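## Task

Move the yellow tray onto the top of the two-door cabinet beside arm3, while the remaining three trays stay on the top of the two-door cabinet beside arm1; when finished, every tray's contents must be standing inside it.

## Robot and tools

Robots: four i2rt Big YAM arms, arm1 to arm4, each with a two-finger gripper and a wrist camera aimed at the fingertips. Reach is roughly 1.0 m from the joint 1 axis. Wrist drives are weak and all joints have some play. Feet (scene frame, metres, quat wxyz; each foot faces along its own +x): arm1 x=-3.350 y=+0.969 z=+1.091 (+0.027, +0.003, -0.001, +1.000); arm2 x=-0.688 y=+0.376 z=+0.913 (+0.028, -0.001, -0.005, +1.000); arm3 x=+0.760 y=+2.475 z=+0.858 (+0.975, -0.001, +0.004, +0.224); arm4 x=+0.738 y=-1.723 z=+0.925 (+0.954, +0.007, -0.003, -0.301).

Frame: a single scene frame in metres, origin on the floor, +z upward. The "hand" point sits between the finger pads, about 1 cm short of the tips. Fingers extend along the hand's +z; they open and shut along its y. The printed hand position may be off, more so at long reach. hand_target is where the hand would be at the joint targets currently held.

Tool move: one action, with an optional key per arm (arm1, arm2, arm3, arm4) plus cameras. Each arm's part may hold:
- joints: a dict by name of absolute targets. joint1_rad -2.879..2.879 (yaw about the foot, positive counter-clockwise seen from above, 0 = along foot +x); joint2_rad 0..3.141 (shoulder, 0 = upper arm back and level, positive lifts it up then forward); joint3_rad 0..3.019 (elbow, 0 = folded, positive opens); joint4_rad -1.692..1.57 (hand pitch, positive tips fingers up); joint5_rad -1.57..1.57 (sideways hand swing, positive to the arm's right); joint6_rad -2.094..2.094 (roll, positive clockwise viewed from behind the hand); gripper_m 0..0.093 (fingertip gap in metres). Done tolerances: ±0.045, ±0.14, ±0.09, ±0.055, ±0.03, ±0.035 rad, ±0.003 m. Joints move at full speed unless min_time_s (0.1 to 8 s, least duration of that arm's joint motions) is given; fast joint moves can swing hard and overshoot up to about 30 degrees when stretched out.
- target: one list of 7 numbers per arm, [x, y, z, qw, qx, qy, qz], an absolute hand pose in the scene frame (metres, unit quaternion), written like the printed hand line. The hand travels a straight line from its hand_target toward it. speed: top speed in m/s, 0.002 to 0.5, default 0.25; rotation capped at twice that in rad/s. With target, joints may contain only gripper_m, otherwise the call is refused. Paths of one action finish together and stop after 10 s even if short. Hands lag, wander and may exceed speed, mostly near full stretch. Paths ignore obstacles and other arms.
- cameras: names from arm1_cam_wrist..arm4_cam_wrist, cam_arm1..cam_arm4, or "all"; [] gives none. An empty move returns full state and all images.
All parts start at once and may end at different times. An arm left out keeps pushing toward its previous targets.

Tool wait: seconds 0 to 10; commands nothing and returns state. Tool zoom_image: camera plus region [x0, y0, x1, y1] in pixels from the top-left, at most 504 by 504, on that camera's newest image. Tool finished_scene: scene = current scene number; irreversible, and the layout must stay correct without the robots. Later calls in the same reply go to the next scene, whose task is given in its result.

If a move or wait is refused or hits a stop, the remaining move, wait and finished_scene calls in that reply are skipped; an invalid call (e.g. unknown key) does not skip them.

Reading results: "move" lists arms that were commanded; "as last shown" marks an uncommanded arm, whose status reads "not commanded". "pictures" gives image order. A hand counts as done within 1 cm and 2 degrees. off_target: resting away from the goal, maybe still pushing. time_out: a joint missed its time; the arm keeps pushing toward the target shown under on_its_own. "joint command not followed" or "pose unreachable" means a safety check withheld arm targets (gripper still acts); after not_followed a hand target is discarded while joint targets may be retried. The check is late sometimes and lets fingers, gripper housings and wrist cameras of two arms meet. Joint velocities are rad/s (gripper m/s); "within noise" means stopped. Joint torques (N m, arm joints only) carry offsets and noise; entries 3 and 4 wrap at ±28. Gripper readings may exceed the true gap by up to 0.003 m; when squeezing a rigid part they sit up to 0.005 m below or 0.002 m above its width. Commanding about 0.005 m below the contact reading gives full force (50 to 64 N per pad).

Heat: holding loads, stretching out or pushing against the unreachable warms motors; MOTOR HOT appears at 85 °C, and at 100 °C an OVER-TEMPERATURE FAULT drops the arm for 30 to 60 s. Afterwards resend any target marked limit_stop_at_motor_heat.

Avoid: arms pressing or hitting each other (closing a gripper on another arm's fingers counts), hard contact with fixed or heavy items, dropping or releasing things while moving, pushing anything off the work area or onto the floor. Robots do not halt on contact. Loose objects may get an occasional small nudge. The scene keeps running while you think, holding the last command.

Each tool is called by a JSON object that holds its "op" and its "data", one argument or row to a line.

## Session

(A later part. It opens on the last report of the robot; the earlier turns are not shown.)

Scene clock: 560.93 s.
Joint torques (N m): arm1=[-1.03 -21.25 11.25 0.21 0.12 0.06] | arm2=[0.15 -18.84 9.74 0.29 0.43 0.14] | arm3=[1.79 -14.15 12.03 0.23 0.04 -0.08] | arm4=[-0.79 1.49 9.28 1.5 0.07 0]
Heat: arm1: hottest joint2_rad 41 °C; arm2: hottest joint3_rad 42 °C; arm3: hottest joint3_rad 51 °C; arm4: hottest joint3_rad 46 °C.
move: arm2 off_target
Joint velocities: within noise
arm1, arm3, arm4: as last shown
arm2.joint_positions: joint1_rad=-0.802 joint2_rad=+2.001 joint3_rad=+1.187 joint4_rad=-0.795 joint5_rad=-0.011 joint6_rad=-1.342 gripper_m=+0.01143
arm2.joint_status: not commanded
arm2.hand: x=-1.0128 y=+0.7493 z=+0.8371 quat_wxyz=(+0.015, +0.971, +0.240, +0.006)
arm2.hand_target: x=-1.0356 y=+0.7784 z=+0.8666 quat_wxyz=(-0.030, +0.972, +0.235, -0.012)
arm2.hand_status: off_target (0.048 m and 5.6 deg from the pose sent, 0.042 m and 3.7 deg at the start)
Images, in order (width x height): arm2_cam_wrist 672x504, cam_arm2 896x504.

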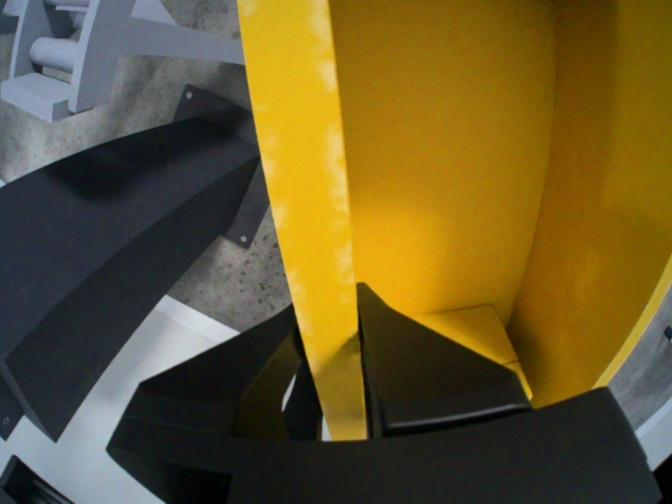

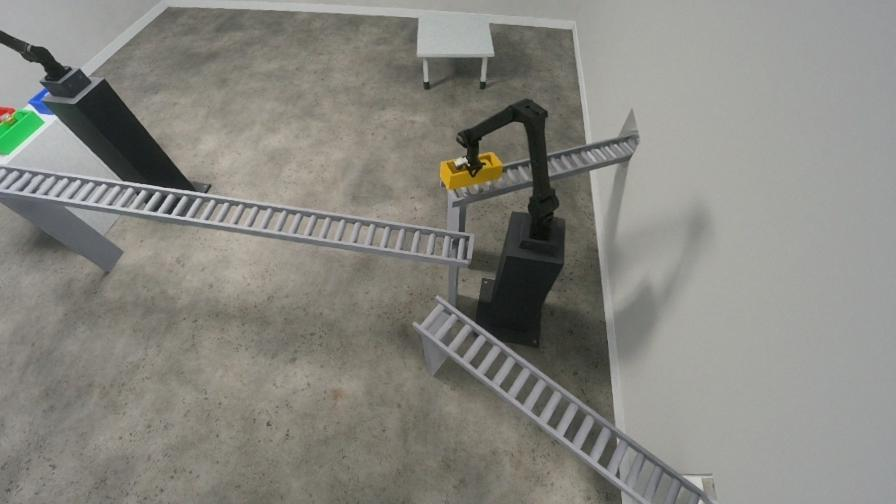

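{"op": "move", "data": {
  "arm2": {"target":[-1.016,0.808,0.850,-0.042,0.971,0.235,-0.016],"speed":0.15},
  "cameras": ["arm2_cam_wrist","cam_arm2"]
}}

{"op": "zoom_image", "data": {
  "camera": "cam_arm2",
  "region": [430, 130, 530, 230]
}}

Scene clock: 592.83 s.
Joint torques (N m): arm1=[-0.85 -21.3 11.19 0.27 0.12 0.05] | arm2=[0.38 -17.85 9.78 0.92 0.38 -0.12] | arm3=[1.79 -14.04 12 0.27 0.04 -0.08] | arm4=[-1.26 1.61 9.25 1.55 0.1 0]
Heat: arm1: hottest joint2_rad 41 °C; arm2: hottest joint3_rad 43 °C; arm3: hottest joint3_rad 51 °C; arm4: hottest joint3_rad 46 °C.
move: arm2 off_target
Joint velocities: within noise
arm1, arm3, arm4: as last shown
arm2.joint_positions: joint1_rad=-0.865 joint2_rad=+2.025 joint3_rad=+1.187 joint4_rad=-0.743 joint5_rad=-0.010 joint6_rad=-1.382 gripper_m=+0.01143
arm2.joint_status: not commanded
arm2.hand: x=-0.9931 y=+0.7756 z=+0.8256 quat_wxyz=(+0.002, +0.973, +0.229, -0.001)
arm2.hand_target: x=-1.0148 y=+0.8062 z=+0.8518 quat_wxyz=(-0.042, +0.971, +0.235, -0.016)
arm2.hand_status: off_target (0.047 m and 5.4 deg from the pose sent, 0.060 m and 7.1 deg at the start)
Images, in order (width x height): arm2_cam_wrist 672x504, cam_arm2 896x504.

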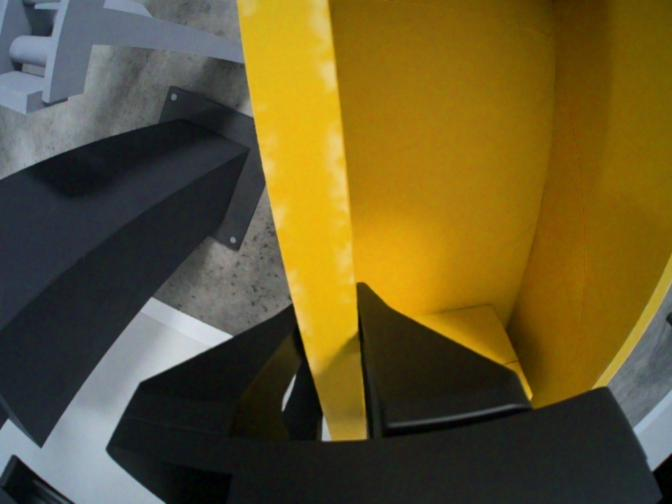

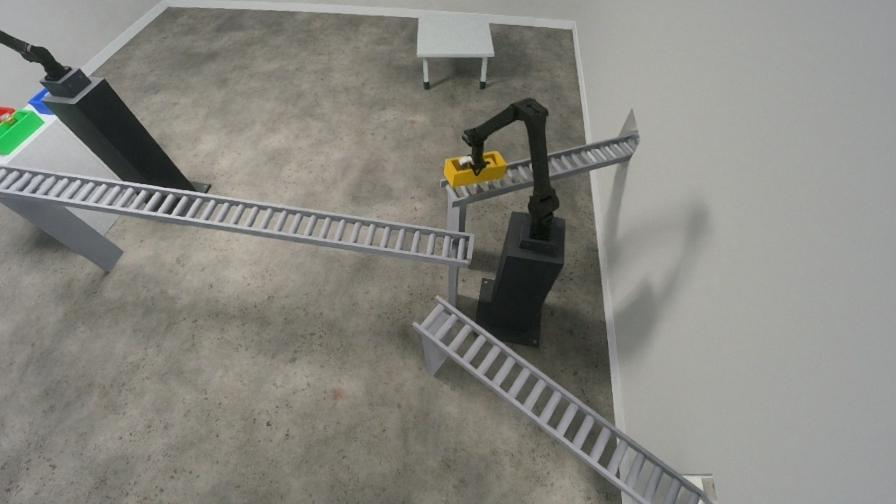

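Scaled by 5.040 from the camera's image (finer frame: 1280x720).

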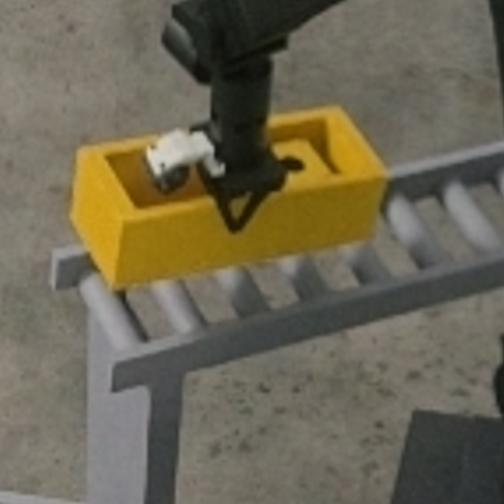

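{"op": "move", "data": {
  "arm2": {"target":[-1.016,0.808,0.815,-0.042,0.971,0.235,-0.016],"speed":0.15},
  "cameras": ["arm2_cam_wrist","cam_arm2"]
}}

{"op": "zoom_image", "data": {
  "camera": "cam_arm2",
  "region": [430, 130, 530, 230]
}}

Scene clock: 619.27 s.
Joint torques (N m): arm1=[-1.03 -21.19 11.18 0.18 0.13 0.07] | arm2=[1.73 -19.6 9.16 0.81 0.34 -0.1] | arm3=[1.79 -14.1 12.03 0.25 0.04 -0.09] | arm4=[-1.14 1.67 9.29 1.52 0.1 0.02]
Heat: arm1: hottest joint2_rad 41 °C; arm2: hottest joint3_rad 43 °C; arm3: hottest joint3_rad 51 °C; arm4: hottest joint3_rad 46 °C.
move: arm2 off_target
Joint velocities: within noise
arm1, arm3, arm4: as last shown
arm2.joint_positions: joint1_rad=-0.865 joint2_rad=+2.098 joint3_rad=+1.187 joint4_rad=-0.668 joint5_rad=-0.010 joint6_rad=-1.384 gripper_m=+0.01143
arm2.joint_status: not commanded
arm2.hand: x=-0.9937 y=+0.7767 z=+0.7902 quat_wxyz=(+0.002, +0.973, +0.230, -0.001)
arm2.hand_target: x=-1.0150 y=+0.8064 z=+0.8164 quat_wxyz=(-0.042, +0.971, +0.235, -0.016)
arm2.hand_status: off_target (0.046 m and 5.3 deg from the pose sent, 0.041 m and 5.4 deg at the start)
Images, in order (width x height): arm2_cam_wrist 672x504, cam_arm2 896x504.

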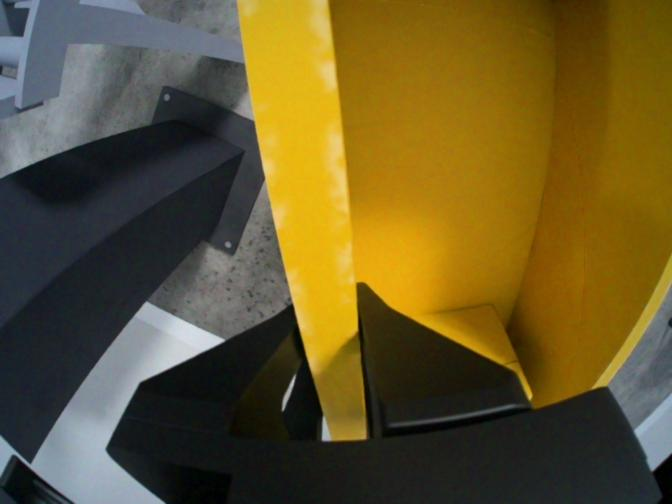

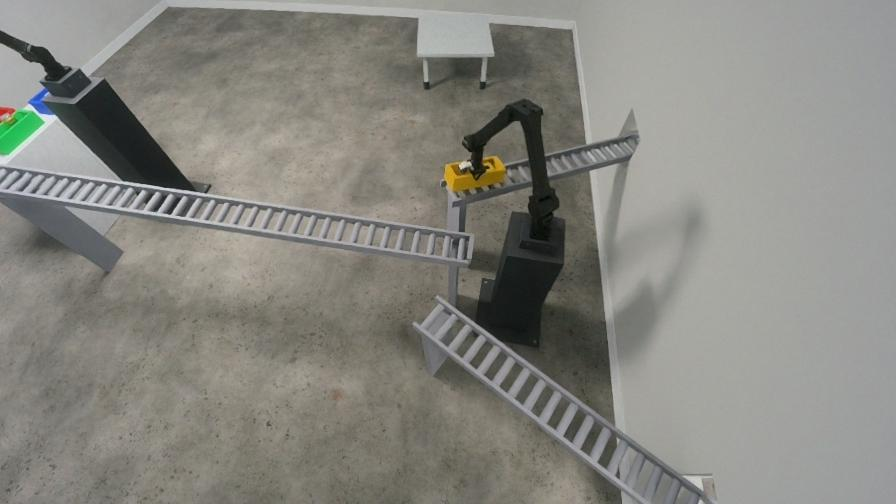

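Scaled by 5.040 from the camera's image (finer frame: 1280x720).

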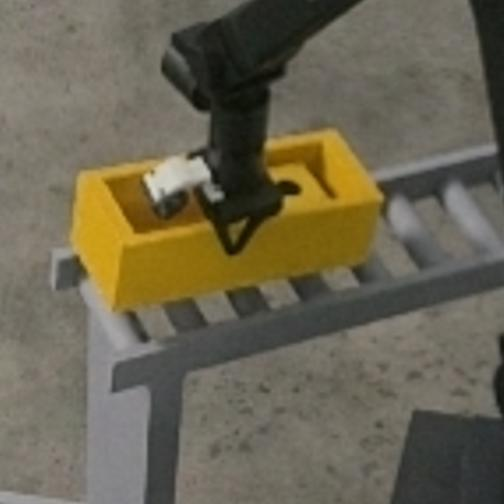

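{"op": "move", "data": {
  "arm2": {"target":[-1.016,0.810,0.790,-0.042,0.971,0.235,-0.016],"speed":0.15},
  "cameras": ["arm2_cam_wrist","cam_arm2"]
}}

{"op": "zoom_image", "data": {
  "camera": "cam_arm2",
  "region": [430, 130, 530, 230]
}}

Scene clock: 637.03 s.
Joint torques (N m): arm1=[-1.08 -21.48 11.23 0.28 0.13 0.07] | arm2=[0.56 -18.2 8.62 1.1 0.38 -0.06] | arm3=[1.79 -14.15 12.03 0.24 0.04 -0.08] | arm4=[-1.08 1.61 9.21 1.57 0.09 0.02]
Heat: arm1: hottest joint2_rad 41 °C; arm2: hottest joint3_rad 43 °C; arm3: hottest joint3_rad 51 °C; arm4: hottest joint3_rad 46 °C.
move: arm2 off_target
Joint velocities: within noise
arm1, arm3, arm4: as last shown
arm2.joint_positions: joint1_rad=-0.865 joint2_rad=+2.148 joint3_rad=+1.192 joint4_rad=-0.621 joint5_rad=-0.010 joint6_rad=-1.385 gripper_m=+0.01143
arm2.joint_status: not commanded
arm2.hand: x=-0.9943 y=+0.7777 z=+0.7673 quat_wxyz=(+0.001, +0.973, +0.230, -0.001)
arm2.hand_target: x=-1.0150 y=+0.8085 z=+0.7915 quat_wxyz=(-0.042, +0.971, +0.235, -0.016)
arm2.hand_status: off_target (0.045 m and 5.2 deg from the pose sent, 0.040 m and 5.3 deg at the start)
Images, in order (width x height): arm2_cam_wrist 672x504, cam_arm2 896x504.

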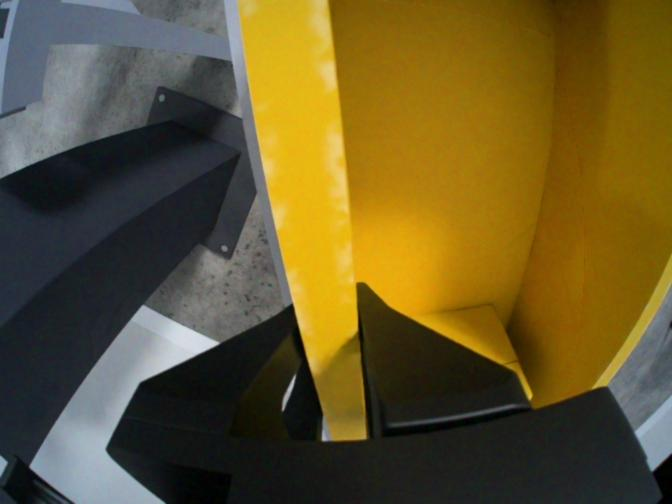

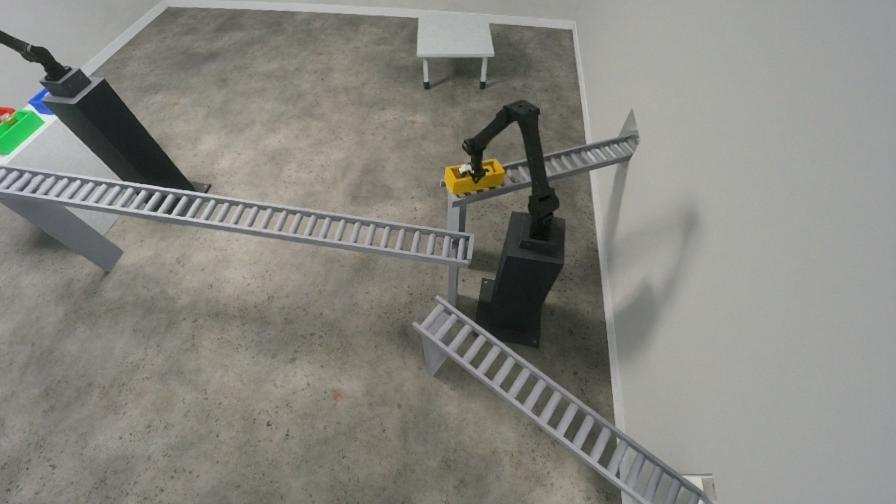

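Scaled by 5.040 from the camera's image (finer frame: 1280x720).

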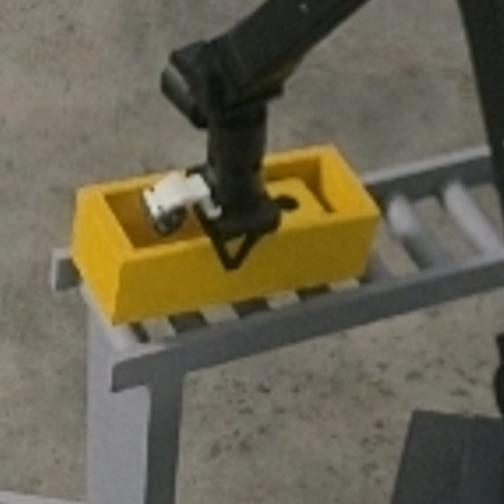

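{"op": "move", "data": {
  "arm2": {"target":[-1.020,0.817,0.768,-0.042,0.971,0.235,-0.016],"speed":0.15},
  "cameras": ["arm2_cam_wrist","cam_arm2"]
}}

{"op": "zoom_image", "data": {
  "camera": "cam_arm2",
  "region": [430, 130, 530, 230]
}}

Scene clock: 645.90 s.
Joint torques (N m): arm1=[-1.14 -21.07 11.26 0.18 0.13 0.07] | arm2=[1.14 -18.49 9.1 1.14 0.11 0] | arm3=[1.79 -14.15 12.01 0.24 0.05 -0.08] | arm4=[-1.38 1.49 9.25 1.58 0.11 0.02]
Heat: arm1: hottest joint2_rad 41 °C; arm2: hottest joint3_rad 43 °C; arm3: hottest joint3_rad 51 °C; arm4: hottest joint3_rad 47 °C.
move: arm2 off_target
Joint velocities: within noise
arm1, arm3, arm4: as last shown
arm2.joint_positions: joint1_rad=-0.865 joint2_rad=+2.192 joint3_rad=+1.215 joint4_rad=-0.600 joint5_rad=-0.004 joint6_rad=-1.393 gripper_m=+0.01143
arm2.joint_status: not commanded
arm2.hand: x=-0.9970 y=+0.7831 z=+0.7511 quat_wxyz=(-0.001, +0.972, +0.234, +0.001)
arm2.hand_target: x=-1.0190 y=+0.8156 z=+0.7702 quat_wxyz=(-0.042, +0.971, +0.235, -0.016)
arm2.hand_status: off_target (0.044 m and 5.1 deg from the pose sent, 0.047 m and 5.2 deg at the start)
Images, in order (width x height): arm2_cam_wrist 672x504, cam_arm2 896x504.

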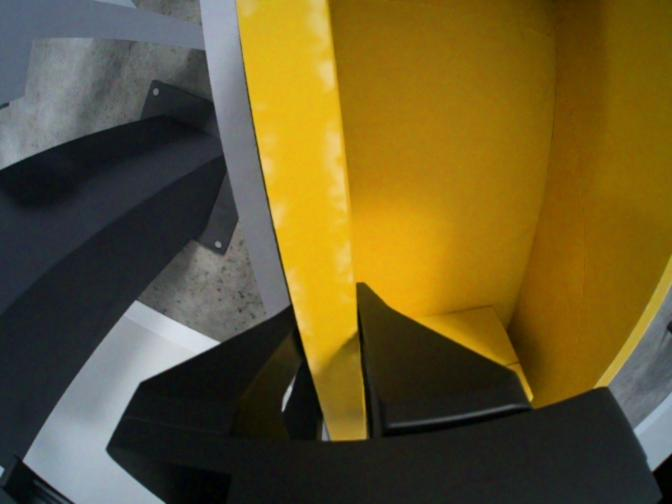

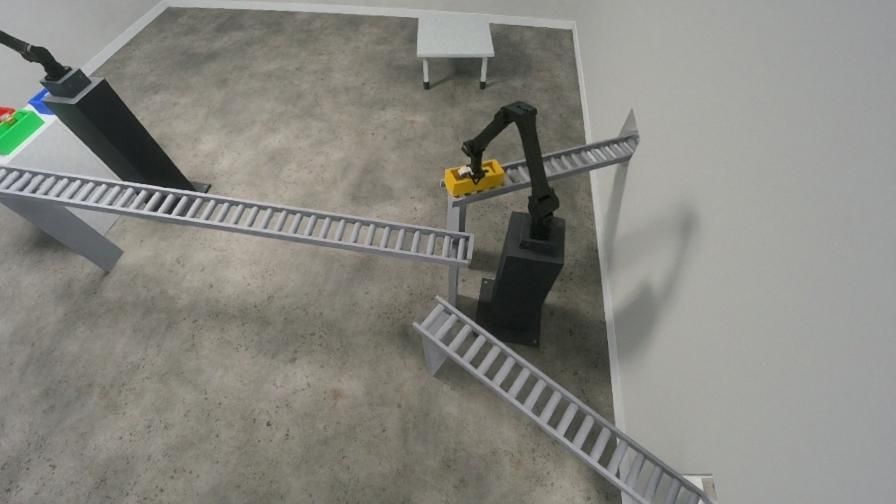

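Scaled by 5.040 from the camera's image (finer frame: 1280x720).

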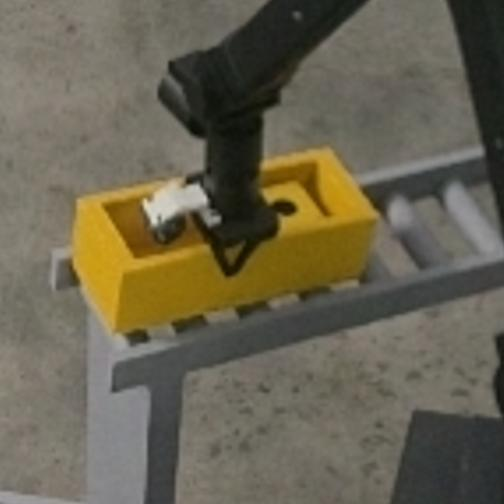

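{"op": "move", "data": {
  "arm2": {"target":[-1.024,0.824,0.762,-0.042,0.971,0.235,-0.016],"speed":0.15},
  "cameras": ["arm2_cam_wrist","cam_arm2"]
}}

{"op": "zoom_image", "data": {
  "camera": "cam_arm2",
  "region": [430, 130, 530, 230]
}}

Scene clock: 658.40 s.
Joint torques (N m): arm1=[-1.26 -21.25 11.25 0.25 0.13 0.06] | arm2=[0.73 -16.85 10.3 0.68 -0.06 0.07] | arm3=[1.79 -14.1 12.01 0.23 0.04 -0.08] | arm4=[-0.97 1.44 9.25 1.46 0.09 0.01]
Heat: arm1: hottest joint2_rad 41 °C; arm2: hottest joint3_rad 43 °C; arm3: hottest joint3_rad 52 °C; arm4: hottest joint3_rad 47 °C.
move: arm2 off_target
Joint velocities: within noise
arm1, arm3, arm4: as last shown
arm2.joint_positions: joint1_rad=-0.865 joint2_rad=+2.197 joint3_rad=+1.220 joint4_rad=-0.600 joint5_rad=+0.000 joint6_rad=-1.396 gripper_m=+0.01143
arm2.joint_status: not commanded
arm2.hand: x=-0.9973 y=+0.7846 z=+0.7497 quat_wxyz=(-0.002, +0.972, +0.236, +0.003)
arm2.hand_target: x=-1.0224 y=+0.8220 z=+0.7650 quat_wxyz=(-0.042, +0.971, +0.235, -0.016)
arm2.hand_status: off_target (0.049 m and 5.1 deg from the pose sent, 0.050 m and 5.1 deg at the start)
Images, in order (width x height): arm2_cam_wrist 672x504, cam_arm2 896x504.

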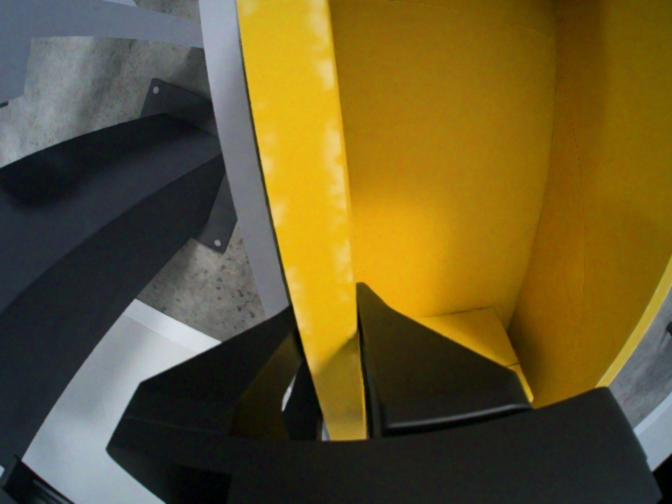

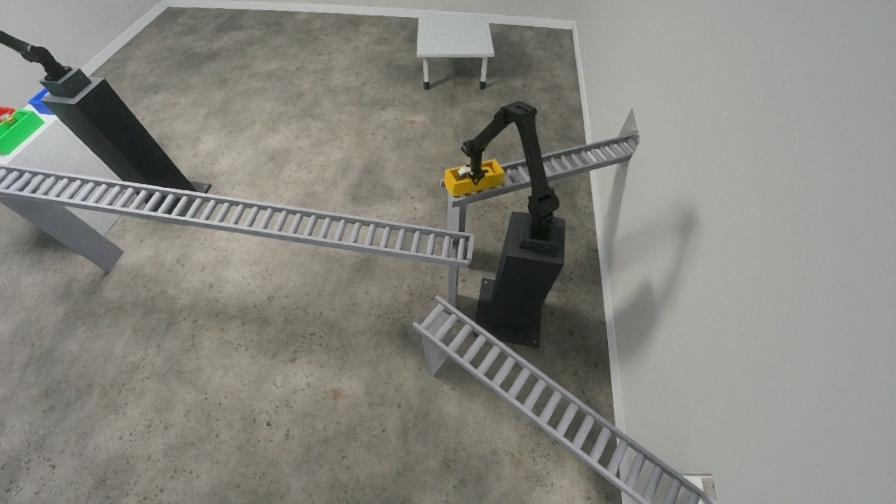

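Scaled by 5.040 from the camera's image (finer frame: 1280x720).

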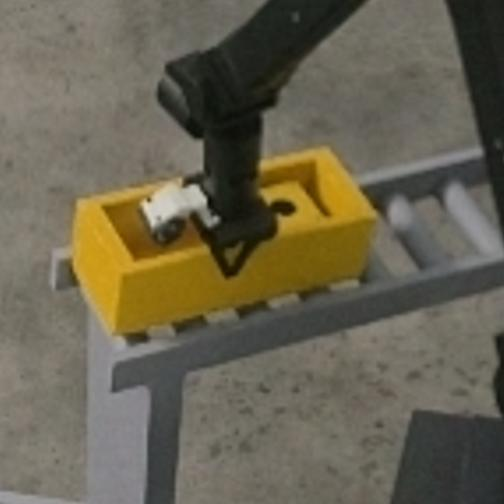

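{"op": "move", "data": {
  "arm2": {"target":[-1.022,0.820,0.735,-0.042,0.971,0.235,-0.016],"speed":0.15},
  "cameras": ["arm2_cam_wrist","cam_arm2"]
}}

{"op": "zoom_image", "data": {
  "camera": "cam_arm2",
  "region": [430, 130, 530, 230]
}}

{"op": "zoom_image", "data": {
  "camera": "arm2_cam_wrist",
  "region": [180, 0, 360, 320]
}}

Scene clock: 667.70 s.
Joint torques (N m): arm1=[-1.2 -21.3 11.21 0.21 0.12 0.06] | arm2=[0.03 -13.39 10.02 2.78 -0.14 0.01] | arm3=[1.73 -14.15 12.04 0.24 0.04 -0.08] | arm4=[-1.08 1.26 9.25 1.58 0.09 0.03]
Heat: arm1: hottest joint2_rad 41 °C; arm2: hottest joint3_rad 43 °C; arm3: hottest joint3_rad 52 °C; arm4: hottest joint3_rad 47 °C.
move: arm2 off_target
Joint velocities: within noise
arm1, arm3, arm4: as last shown
arm2.joint_positions: joint1_rad=-0.865 joint2_rad=+2.211 joint3_rad=+1.222 joint4_rad=-0.593 joint5_rad=+0.002 joint6_rad=-1.396 gripper_m=+0.01143
arm2.joint_status: not commanded
arm2.hand: x=-0.9961 y=+0.7837 z=+0.7432 quat_wxyz=(+0.000, +0.972, +0.236, +0.005)
arm2.hand_target: x=-1.0202 y=+0.8177 z=+0.7386 quat_wxyz=(-0.042, +0.971, +0.235, -0.016)
arm2.hand_status: off_target (0.045 m and 5.4 deg from the pose sent, 0.046 m and 5.1 deg at the start)
Images, in order (width x height): arm2_cam_wrist 672x504, cam_arm2 896x504.

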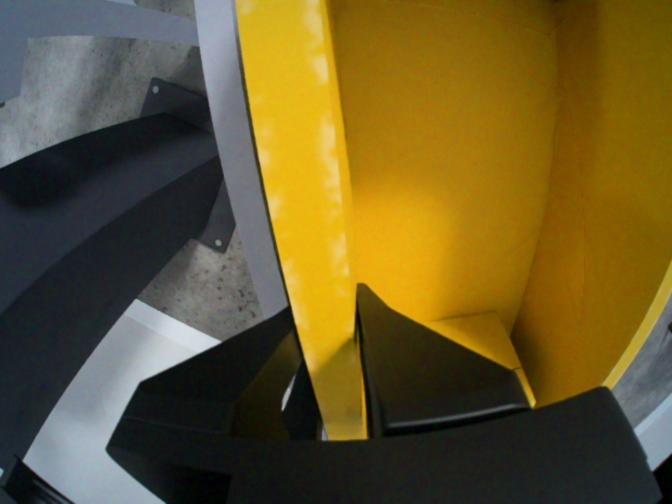

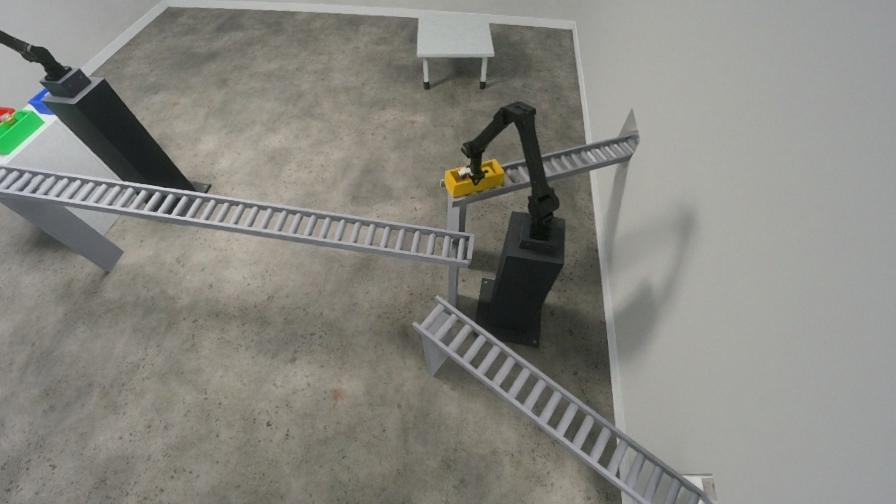

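Scaled by 5.040 from the camera's image (finer frame: 1280x720).

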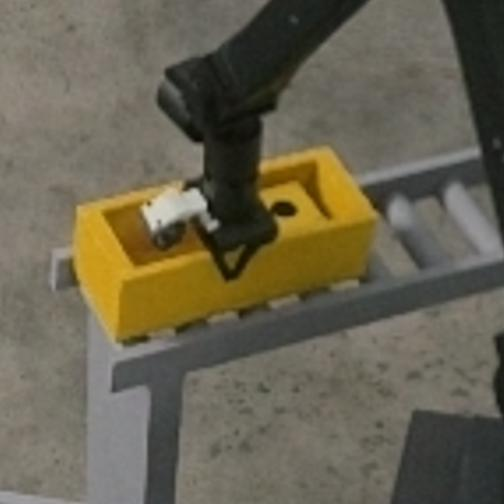

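Scaled by 1.575 from the camera's image (finer frame: 960x720).

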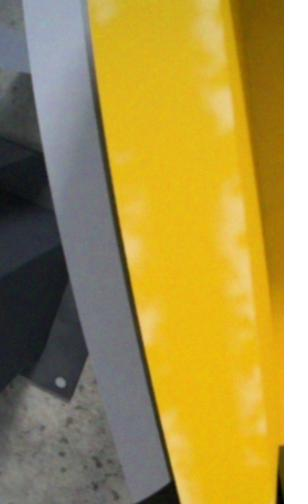

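{"op": "move", "data": {
  "arm2": {"joints":{"gripper_m":0.04}}
}}

{"op": "move", "data": {
  "arm2": {"target":[-1.022,0.805,1.05,-0.01,0.971,0.235,-0.005],"speed":0.45},
  "cameras": ["cam_arm2","arm2_cam_wrist"]
}}

{"op": "wait", "data": {
  "seconds": 8,
  "cameras": ["cam_arm3","arm3_cam_wrist"]
}}

Scene clock: 678.23 s.
Joint torques (N m): arm1=[-1.14 -21.3 11.18 0.21 0.13 0.07] | arm2=[1.08 -17.61 8.29 1.05 -0.15 0.05] | arm3=[1.79 -14.27 12.01 0.27 0.04 -0.08] | arm4=[-1.14 1.44 9.22 1.55 0.11 0.03]
Heat: arm1: hottest joint2_rad 41 °C; arm2: hottest joint3_rad 42 °C; arm3: hottest joint3_rad 52 °C; arm4: hottest joint3_rad 47 °C.
move: arm2 done
Joint velocities: within noise
arm1.joint_positions: joint1_rad=+1.614 joint2_rad=+2.089 joint3_rad=+1.772 joint4_rad=-1.256 joint5_rad=-0.004 joint6_rad=-1.541 gripper_m=+0.03992
arm1.joint_status: not commanded
arm1.hand: x=-3.3558 y=+0.3380 z=+1.1488 quat_wxyz=(-0.001, +0.020, +1.000, +0.002)
arm1.hand_target: x=-3.3621 y=+0.3303 z=+1.1500 quat_wxyz=(+0.000, +0.020, +1.000, +0.000)
arm1.hand_status: not commanded
arm2.joint_positions: joint1_rad=-0.865 joint2_rad=+2.246 joint3_rad=+1.243 joint4_rad=-0.551 joint5_rad=+0.001 joint6_rad=-1.396 gripper_m=+0.03988
arm2.joint_status: all done
arm2.hand: x=-1.0030 y=+0.7925 z=+0.7303 quat_wxyz=(-0.012, +0.972, +0.236, -0.001)
arm2.hand_target: x=-1.0202 y=+0.8177 z=+0.7387 quat_wxyz=(-0.042, +0.971, +0.235, -0.016)
arm2.hand_status: not commanded
arm3.joint_positions: joint1_rad=-1.225 joint2_rad=+1.609 joint3_rad=+1.242 joint4_rad=-1.270 joint5_rad=-0.010 joint6_rad=-1.328 gripper_m=+0.05507
arm3.joint_status: not commanded
arm3.hand: x=+1.0802 y=+2.1663 z=+0.9789 quat_wxyz=(+0.016, +0.273, -0.961, -0.031)
arm3.hand_target: x=+1.0990 y=+2.1512 z=+1.0006 quat_wxyz=(+0.000, +0.284, -0.959, +0.000)
arm3.hand_status: not commanded
arm4.joint_positions: joint1_rad=-0.674 joint2_rad=+0.598 joint3_rad=+1.422 joint4_rad=-1.373 joint5_rad=+0.009 joint6_rad=+0.589 gripper_m=+0.09396
arm4.joint_status: not commanded
arm4.hand: x=+0.7921 y=-1.9387 z=+1.4740 quat_wxyz=(-0.457, -0.708, -0.513, +0.164)
arm4.hand_target: x=+0.7912 y=-1.9359 z=+1.4845 quat_wxyz=(-0.467, -0.703, -0.510, +0.168)
arm4.hand_status: not commanded
pictures: none

Scene clock: 679.97 s.
Joint torques (N m): arm1=[-1.03 -21.36 11.23 0.29 0.14 0.07] | arm2=[0.85 -15.15 11.04 -0.06 -0.16 0.17] | arm3=[1.79 -14.15 12.01 0.23 0.04 -0.08] | arm4=[-1.2 1.61 9.26 1.61 0.1 0]
Heat: arm1: hottest joint2_rad 41 °C; arm2: hottest joint3_rad 42 °C; arm3: hottest joint3_rad 52 °C; arm4: hottest joint3_rad 47 °C.
move: arm2 off_target
Joint velocities: within noise
arm1, arm3, arm4: as last shown
arm2.joint_positions: joint1_rad=-0.865 joint2_rad=+1.789 joint3_rad=+1.477 joint4_rad=-1.269 joint5_rad=-0.004 joint6_rad=-1.396 gripper_m=+0.03991
arm2.joint_status: not commanded
arm2.hand: x=-1.0103 y=+0.7975 z=+1.0374 quat_wxyz=(+0.001, +0.972, +0.236, +0.002)
arm2.hand_target: x=-1.0217 y=+0.8045 z=+1.0500 quat_wxyz=(-0.010, +0.972, +0.235, -0.005)
arm2.hand_status: off_target (0.019 m and 1.5 deg from the pose sent, 0.321 m and 0.5 deg at the start; pose on its path clipped on 18 of 52 steps)
pictures: arm2_cam_wrist, cam_arm2
Images, in order (width x height): arm2_cam_wrist 672x504, cam_arm2 896x504.

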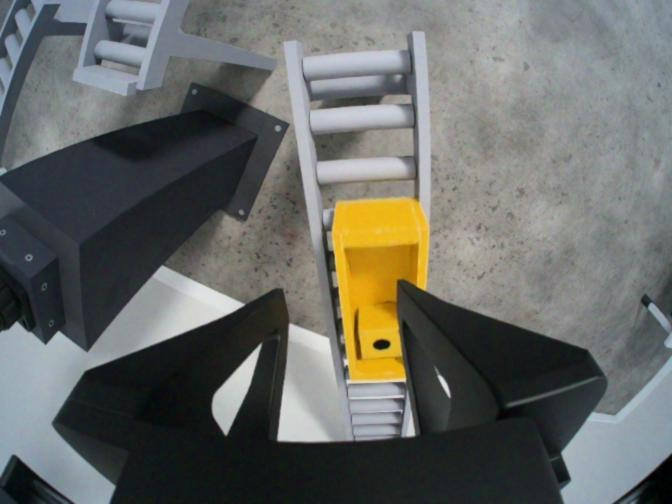

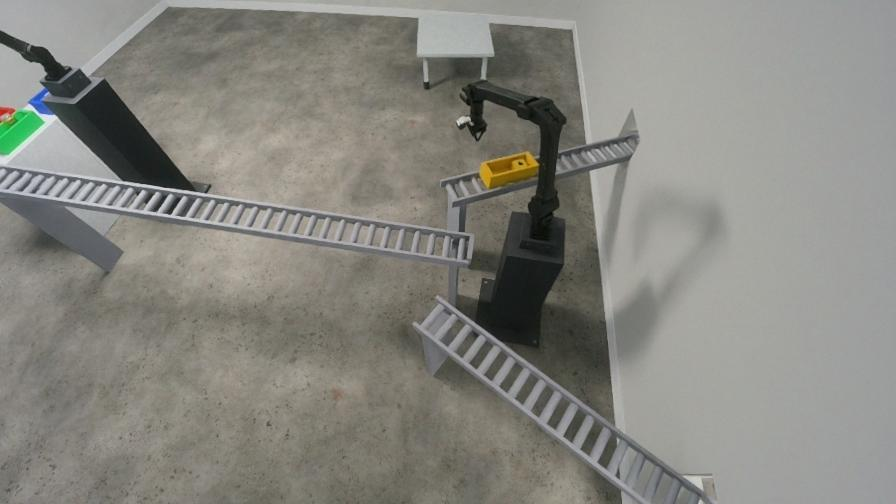

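Scene clock: 687.97 s.
Joint torques (N m): arm1=[-0.91 -21.42 11.28 0.24 0.13 0.06] | arm2=[0.85 -15.62 11.11 -0.1 -0.14 0.13] | arm3=[1.79 -14.1 12.01 0.23 0.04 -0.09] | arm4=[-0.97 1.55 9.28 1.47 0.07 0]
Heat: arm1: hottest joint2_rad 41 °C; arm2: hottest joint3_rad 43 °C; arm3: hottest joint3_rad 52 °C; arm4: hottest joint3_rad 47 °C.
Joint velocities: within noise
arm1.joint_positions: joint1_rad=+1.614 joint2_rad=+2.089 joint3_rad=+1.772 joint4_rad=-1.256 joint5_rad=-0.004 joint6_rad=-1.541 gripper_m=+0.03992
arm1.joint_status: not commanded
arm1.hand: x=-3.3558 y=+0.3380 z=+1.1488 quat_wxyz=(-0.001, +0.020, +1.000, +0.002)
arm1.hand_target: x=-3.3621 y=+0.3303 z=+1.1500 quat_wxyz=(+0.000, +0.020, +1.000, +0.000)
arm1.hand_status: not commanded
arm2.joint_positions: joint1_rad=-0.865 joint2_rad=+1.789 joint3_rad=+1.477 joint4_rad=-1.269 joint5_rad=-0.004 joint6_rad=-1.396 gripper_m=+0.03991
arm2.joint_status: not commanded
arm2.hand: x=-1.0103 y=+0.7975 z=+1.0374 quat_wxyz=(+0.001, +0.972, +0.236, +0.002)
arm2.hand_target: x=-1.0217 y=+0.8045 z=+1.0500 quat_wxyz=(-0.010, +0.972, +0.235, -0.005)
arm2.hand_status: off_target (0.019 m and 1.5 deg from the pose sent, 0.321 m and 0.5 deg at the start; pose on its path clipped on 18 of 52 steps)
arm3.joint_positions: joint1_rad=-1.225 joint2_rad=+1.609 joint3_rad=+1.242 joint4_rad=-1.270 joint5_rad=-0.010 joint6_rad=-1.328 gripper_m=+0.05507
arm3.joint_status: not commanded
arm3.hand: x=+1.0802 y=+2.1663 z=+0.9789 quat_wxyz=(+0.016, +0.273, -0.961, -0.031)
arm3.hand_target: x=+1.0990 y=+2.1512 z=+1.0006 quat_wxyz=(+0.000, +0.284, -0.959, +0.000)
arm3.hand_status: not commanded
arm4.joint_positions: joint1_rad=-0.674 joint2_rad=+0.598 joint3_rad=+1.422 joint4_rad=-1.373 joint5_rad=+0.009 joint6_rad=+0.589 gripper_m=+0.09396
arm4.joint_status: not commanded
arm4.hand: x=+0.7921 y=-1.9387 z=+1.4740 quat_wxyz=(-0.457, -0.708, -0.513, +0.164)
arm4.hand_target: x=+0.7912 y=-1.9359 z=+1.4845 quat_wxyz=(-0.467, -0.703, -0.510, +0.168)
arm4.hand_status: not commanded
wait: 8.00 s; at rest by 0.27 s
pictures: arm3_cam_wrist, cam_arm3
Images, in order (width x height): arm3_cam_wrist 672x504, cam_arm3 896x504.

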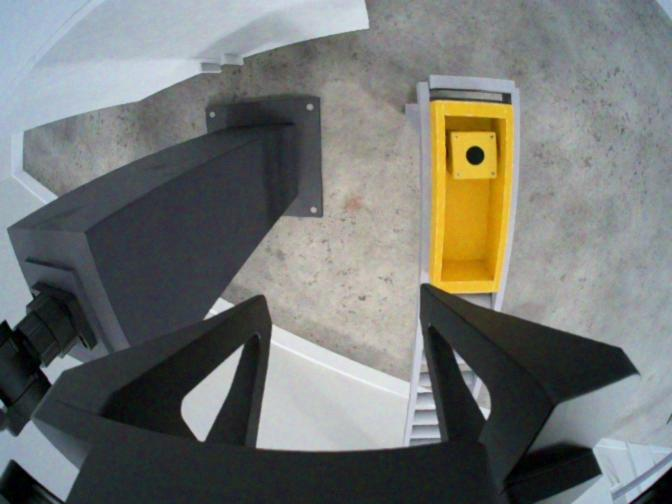

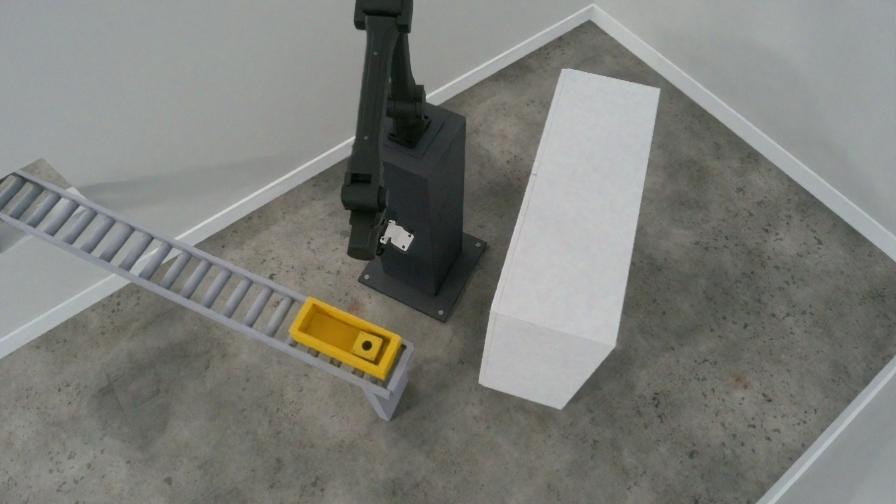

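{"op": "move", "data": {
  "arm3": {"target":[1.068,2.008,0.76,0.012,-0.270,0.9625,-0.022],"speed":0.25},
  "cameras": ["arm3_cam_wrist"]
}}

Scene clock: 714.80 s.
Joint torques (N m): arm1=[-1.08 -21.42 11.21 0.21 0.13 0.08] | arm2=[2.2 -16.32 11.21 -0.31 -0.11 0.11] | arm3=[1.03 -18.9 8.57 0.4 -0.24 -0.07] | arm4=[-1.49 1.55 9.2 1.48 0.08 0.01]
Heat: arm1: hottest joint2_rad 41 °C; arm2: hottest joint3_rad 45 °C; arm3: hottest joint3_rad 52 °C; arm4: hottest joint3_rad 47 °C.
move: arm3 off_target
Joint velocities: within noise
arm1, arm2, arm4: as last shown
arm3.joint_positions: joint1_rad=-1.440 joint2_rad=+2.117 joint3_rad=+1.287 joint4_rad=-0.748 joint5_rad=-0.014 joint6_rad=-1.523 gripper_m=+0.05507
arm3.joint_status: not commanded
arm3.hand: x=+1.0544 y=+2.0314 z=+0.7466 quat_wxyz=(-0.001, +0.264, -0.964, -0.005)
arm3.hand_target: x=+1.0675 y=+2.0088 z=+0.7609 quat_wxyz=(-0.012, +0.270, -0.963, +0.022)
arm3.hand_status: off_target (0.030 m and 3.4 deg from the pose sent, 0.270 m and 6.8 deg at the start)
Images, in order (width x height): arm3_cam_wrist 672x504.

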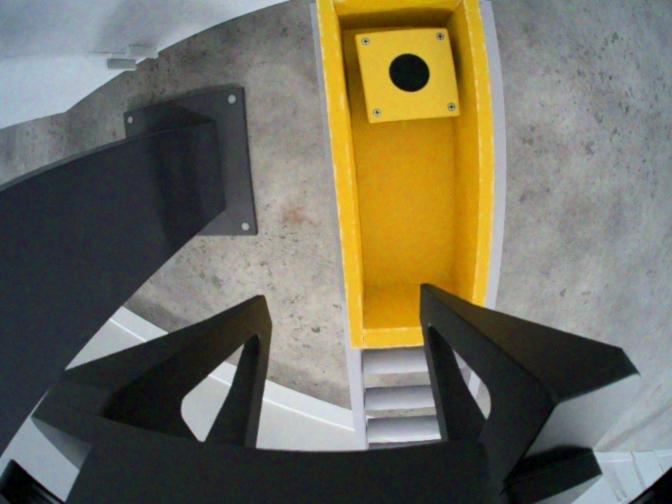

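{"op": "move", "data": {
  "arm3": {"target":[1.068,2.008,0.64,0.012,-0.270,0.9625,-0.022],"speed":0.2},
  "cameras": ["arm3_cam_wrist"]
}}

Scene clock: 732.53 s.
Joint torques (N m): arm1=[-0.85 -21.36 11.22 0.25 0.11 0.05] | arm2=[2.37 -15.38 11.22 -0.35 -0.11 0.13] | arm3=[0.97 -19.55 6.56 0.43 -0.25 -0.05] | arm4=[-1.38 1.61 9.2 1.52 0.07 0]
Heat: arm1: hottest joint2_rad 41 °C; arm2: hottest joint3_rad 46 °C; arm3: hottest joint3_rad 50 °C; arm4: hottest joint3_rad 47 °C.
move: arm3 off_target
Joint velocities: within noise
arm1, arm2, arm4: as last shown
arm3.joint_positions: joint1_rad=-1.440 joint2_rad=+2.359 joint3_rad=+1.330 joint4_rad=-0.539 joint5_rad=-0.014 joint6_rad=-1.523 gripper_m=+0.05507
arm3.joint_status: not commanded
arm3.hand: x=+1.0554 y=+2.0283 z=+0.6316 quat_wxyz=(-0.003, +0.264, -0.964, +0.000)
arm3.hand_target: x=+1.0676 y=+2.0086 z=+0.6406 quat_wxyz=(-0.012, +0.270, -0.963, +0.022)
arm3.hand_status: off_target (0.025 m and 2.8 deg from the pose sent, 0.110 m and 3.4 deg at the start)
Images, in order (width x height): arm3_cam_wrist 672x504.

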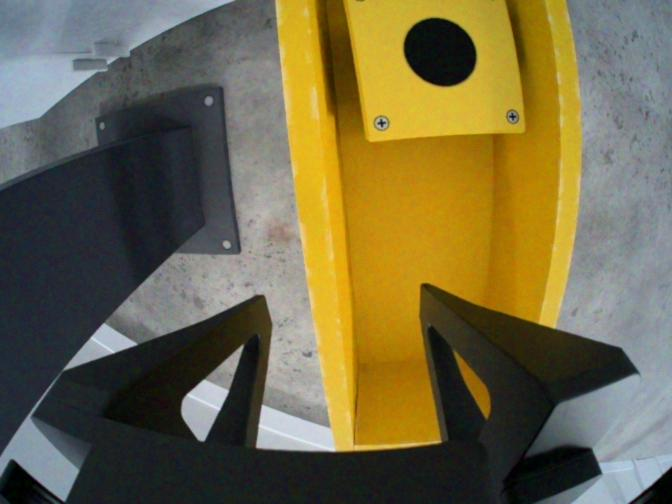

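{"op": "move", "data": {
  "arm3": {"target":[1.063,2.016,0.582,0.012,-0.270,0.9625,-0.022],"speed":0.2},
  "cameras": ["arm3_cam_wrist"]
}}

Scene clock: 743.93 s.
Joint torques (N m): arm1=[-1.08 -21.3 11.22 0.28 0.12 0.07] | arm2=[1.9 -16.03 11.08 -0.05 -0.1 0.16] | arm3=[1.14 -20.13 5.46 0.44 -0.25 -0.04] | arm4=[-0.91 1.73 9.24 1.51 0.08 0.01]
Heat: arm1: hottest joint2_rad 41 °C; arm2: hottest joint3_rad 46 °C; arm3: hottest joint3_rad 49 °C; arm4: hottest joint3_rad 47 °C.
move: arm3 off_target
Joint velocities: within noise
arm1, arm2, arm4: as last shown
arm3.joint_positions: joint1_rad=-1.440 joint2_rad=+2.482 joint3_rad=+1.353 joint4_rad=-0.439 joint5_rad=-0.014 joint6_rad=-1.523 gripper_m=+0.05507
arm3.joint_status: not commanded
arm3.hand: x=+1.0498 y=+2.0358 z=+0.5732 quat_wxyz=(-0.003, +0.264, -0.964, +0.000)
arm3.hand_target: x=+1.0628 y=+2.0164 z=+0.5827 quat_wxyz=(-0.012, +0.270, -0.963, +0.022)
arm3.hand_status: off_target (0.025 m and 2.8 deg from the pose sent, 0.052 m and 2.8 deg at the start)
Images, in order (width x height): arm3_cam_wrist 672x504.

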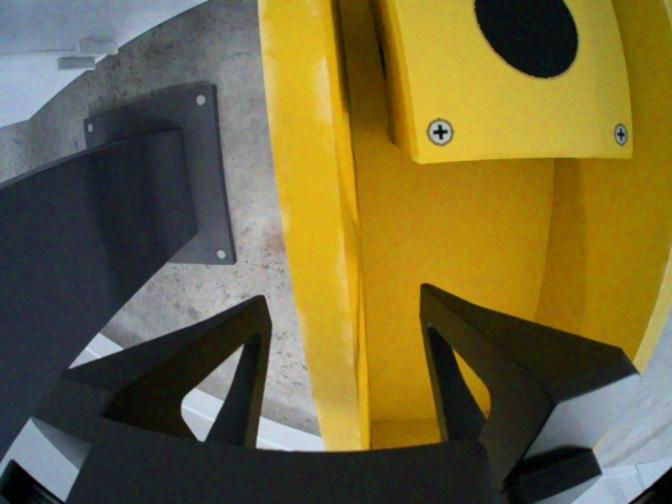

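{"op": "move", "data": {
  "arm3": {"joints":{"gripper_m":0.004}}
}}

{"op": "move", "data": {
  "arm3": {"target":[1.066,2.011,0.70,0.020,-0.270,0.9625,-0.030],"speed":0.12},
  "cameras": ["arm3_cam_wrist","cam_arm3"]
}}

{"op": "move", "data": {
  "arm3": {"target":[1.066,2.011,1.12,0.020,-0.270,0.9625,-0.030],"speed":0.25},
  "cameras": ["arm3_cam_wrist","cam_arm3"]
}}

Scene clock: 753.40 s.
Joint torques (N m): arm1=[-1.14 -21.25 11.25 0.24 0.12 0.07] | arm2=[2.2 -15.21 11.07 -0.2 -0.18 0.16] | arm3=[1.26 -19.6 5.49 0.43 -0.21 -0.02] | arm4=[-1.14 1.61 9.28 1.52 0.1 0.02]
Heat: arm1: hottest joint2_rad 41 °C; arm2: hottest joint3_rad 47 °C; arm3: hottest joint3_rad 47 °C; arm4: hottest joint3_rad 47 °C.
move: arm3 off_target
Joint velocities: within noise
arm1, arm2, arm4: as last shown
arm3.joint_positions: joint1_rad=-1.440 joint2_rad=+2.477 joint3_rad=+1.353 joint4_rad=-0.439 joint5_rad=-0.015 joint6_rad=-1.524 gripper_m=+0.01240
arm3.joint_status: gripper_m off_target (ended at +0.01243, target +0.00400)
arm3.hand: x=+1.0512 y=+2.0341 z=+0.5759 quat_wxyz=(-0.004, +0.265, -0.964, +0.002)
arm3.hand_target: x=+1.0628 y=+2.0165 z=+0.5827 quat_wxyz=(-0.012, +0.270, -0.963, +0.022)
arm3.hand_status: not commanded
pictures: none

Scene clock: 755.20 s.
Joint torques (N m): arm1=[-1.2 -21.36 11.22 0.27 0.12 0.06] | arm2=[1.55 -15.85 10.95 -0.05 -0.11 0.16] | arm3=[0.67 -23.94 4.38 -0.16 -0.64 -0.07] | arm4=[-1.08 1.55 9.22 1.62 0.09 0.01]
Heat: arm1: hottest joint2_rad 41 °C; arm2: hottest joint3_rad 47 °C; arm3: hottest joint3_rad 47 °C; arm4: hottest joint3_rad 47 °C.
move: arm3 off_target
Joint velocities: within noise
arm1, arm2, arm4: as last shown
arm3.joint_positions: joint1_rad=-1.440 joint2_rad=+2.280 joint3_rad=+1.303 joint4_rad=-0.582 joint5_rad=-0.015 joint6_rad=-1.525 gripper_m=+0.01233
arm3.joint_status: not commanded
arm3.hand: x=+1.0561 y=+2.0280 z=+0.6666 quat_wxyz=(-0.005, +0.266, -0.964, +0.004)
arm3.hand_target: x=+1.0657 y=+2.0114 z=+0.6992 quat_wxyz=(-0.020, +0.270, -0.962, +0.030)
arm3.hand_status: off_target (0.039 m and 3.5 deg from the pose sent, 0.127 m and 3.7 deg at the start)
Images, in order (width x height): arm3_cam_wrist 672x504, cam_arm3 896x504.

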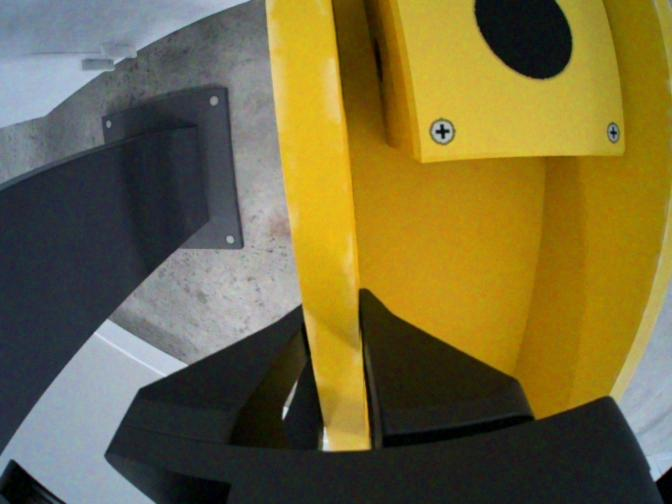

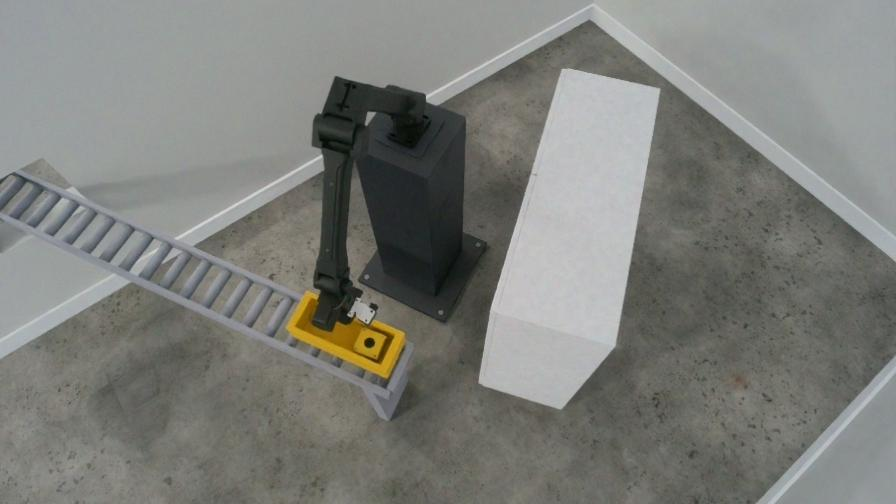

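Scene clock: 758.47 s.
Joint torques (N m): arm1=[-1.2 -21.36 11.18 0.18 0.12 0.07] | arm2=[1.61 -16.15 10.95 -0.16 -0.19 0.1] | arm3=[0.32 -20.84 15.21 -0.38 -0.6 -0.11] | arm4=[-1.2 1.55 9.21 1.59 0.11 0.01]
Heat: arm1: hottest joint2_rad 41 °C; arm2: hottest joint3_rad 47 °C; arm3: hottest joint3_rad 47 °C; arm4: hottest joint3_rad 47 °C.
move: arm3 off_target
Joint velocities: within noise
arm1, arm2, arm4: as last shown
arm3.joint_positions: joint1_rad=-1.442 joint2_rad=+1.778 joint3_rad=+1.689 joint4_rad=-1.536 joint5_rad=-0.015 joint6_rad=-1.528 gripper_m=+0.01233
arm3.joint_status: not commanded
arm3.hand: x=+1.0566 y=+2.0314 z=+1.0631 quat_wxyz=(+0.005, +0.265, -0.964, -0.028)
arm3.hand_target: x=+1.0633 y=+2.0152 z=+1.1197 quat_wxyz=(-0.019, +0.270, -0.962, +0.031)
arm3.hand_status: off_target (0.061 m and 7.2 deg from the pose sent, 0.454 m and 3.5 deg at the start; pose on its path clipped on 53 of 98 steps)
Images, in order (width x height): arm3_cam_wrist 672x504, cam_arm3 896x504.

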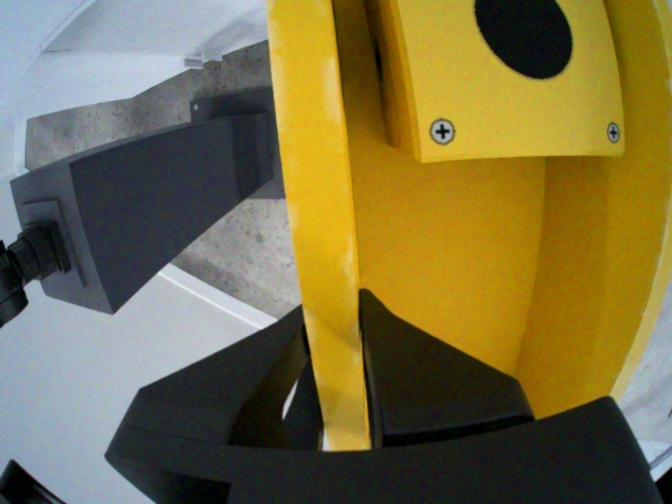

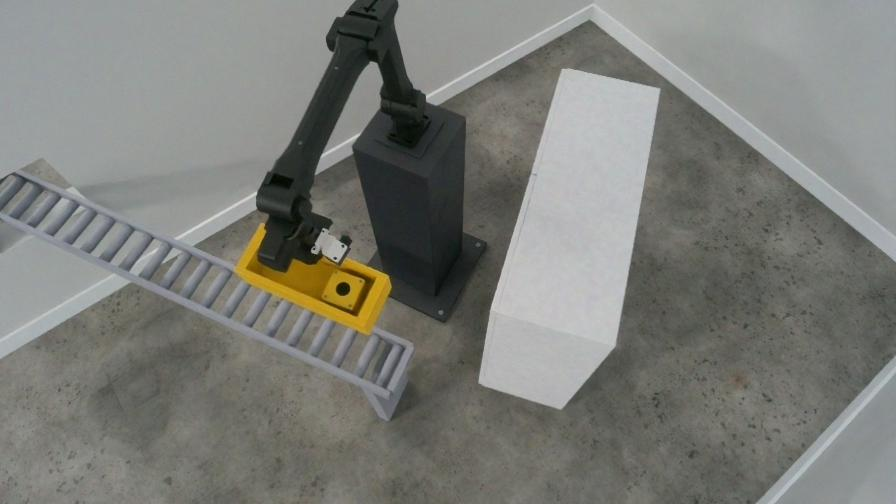

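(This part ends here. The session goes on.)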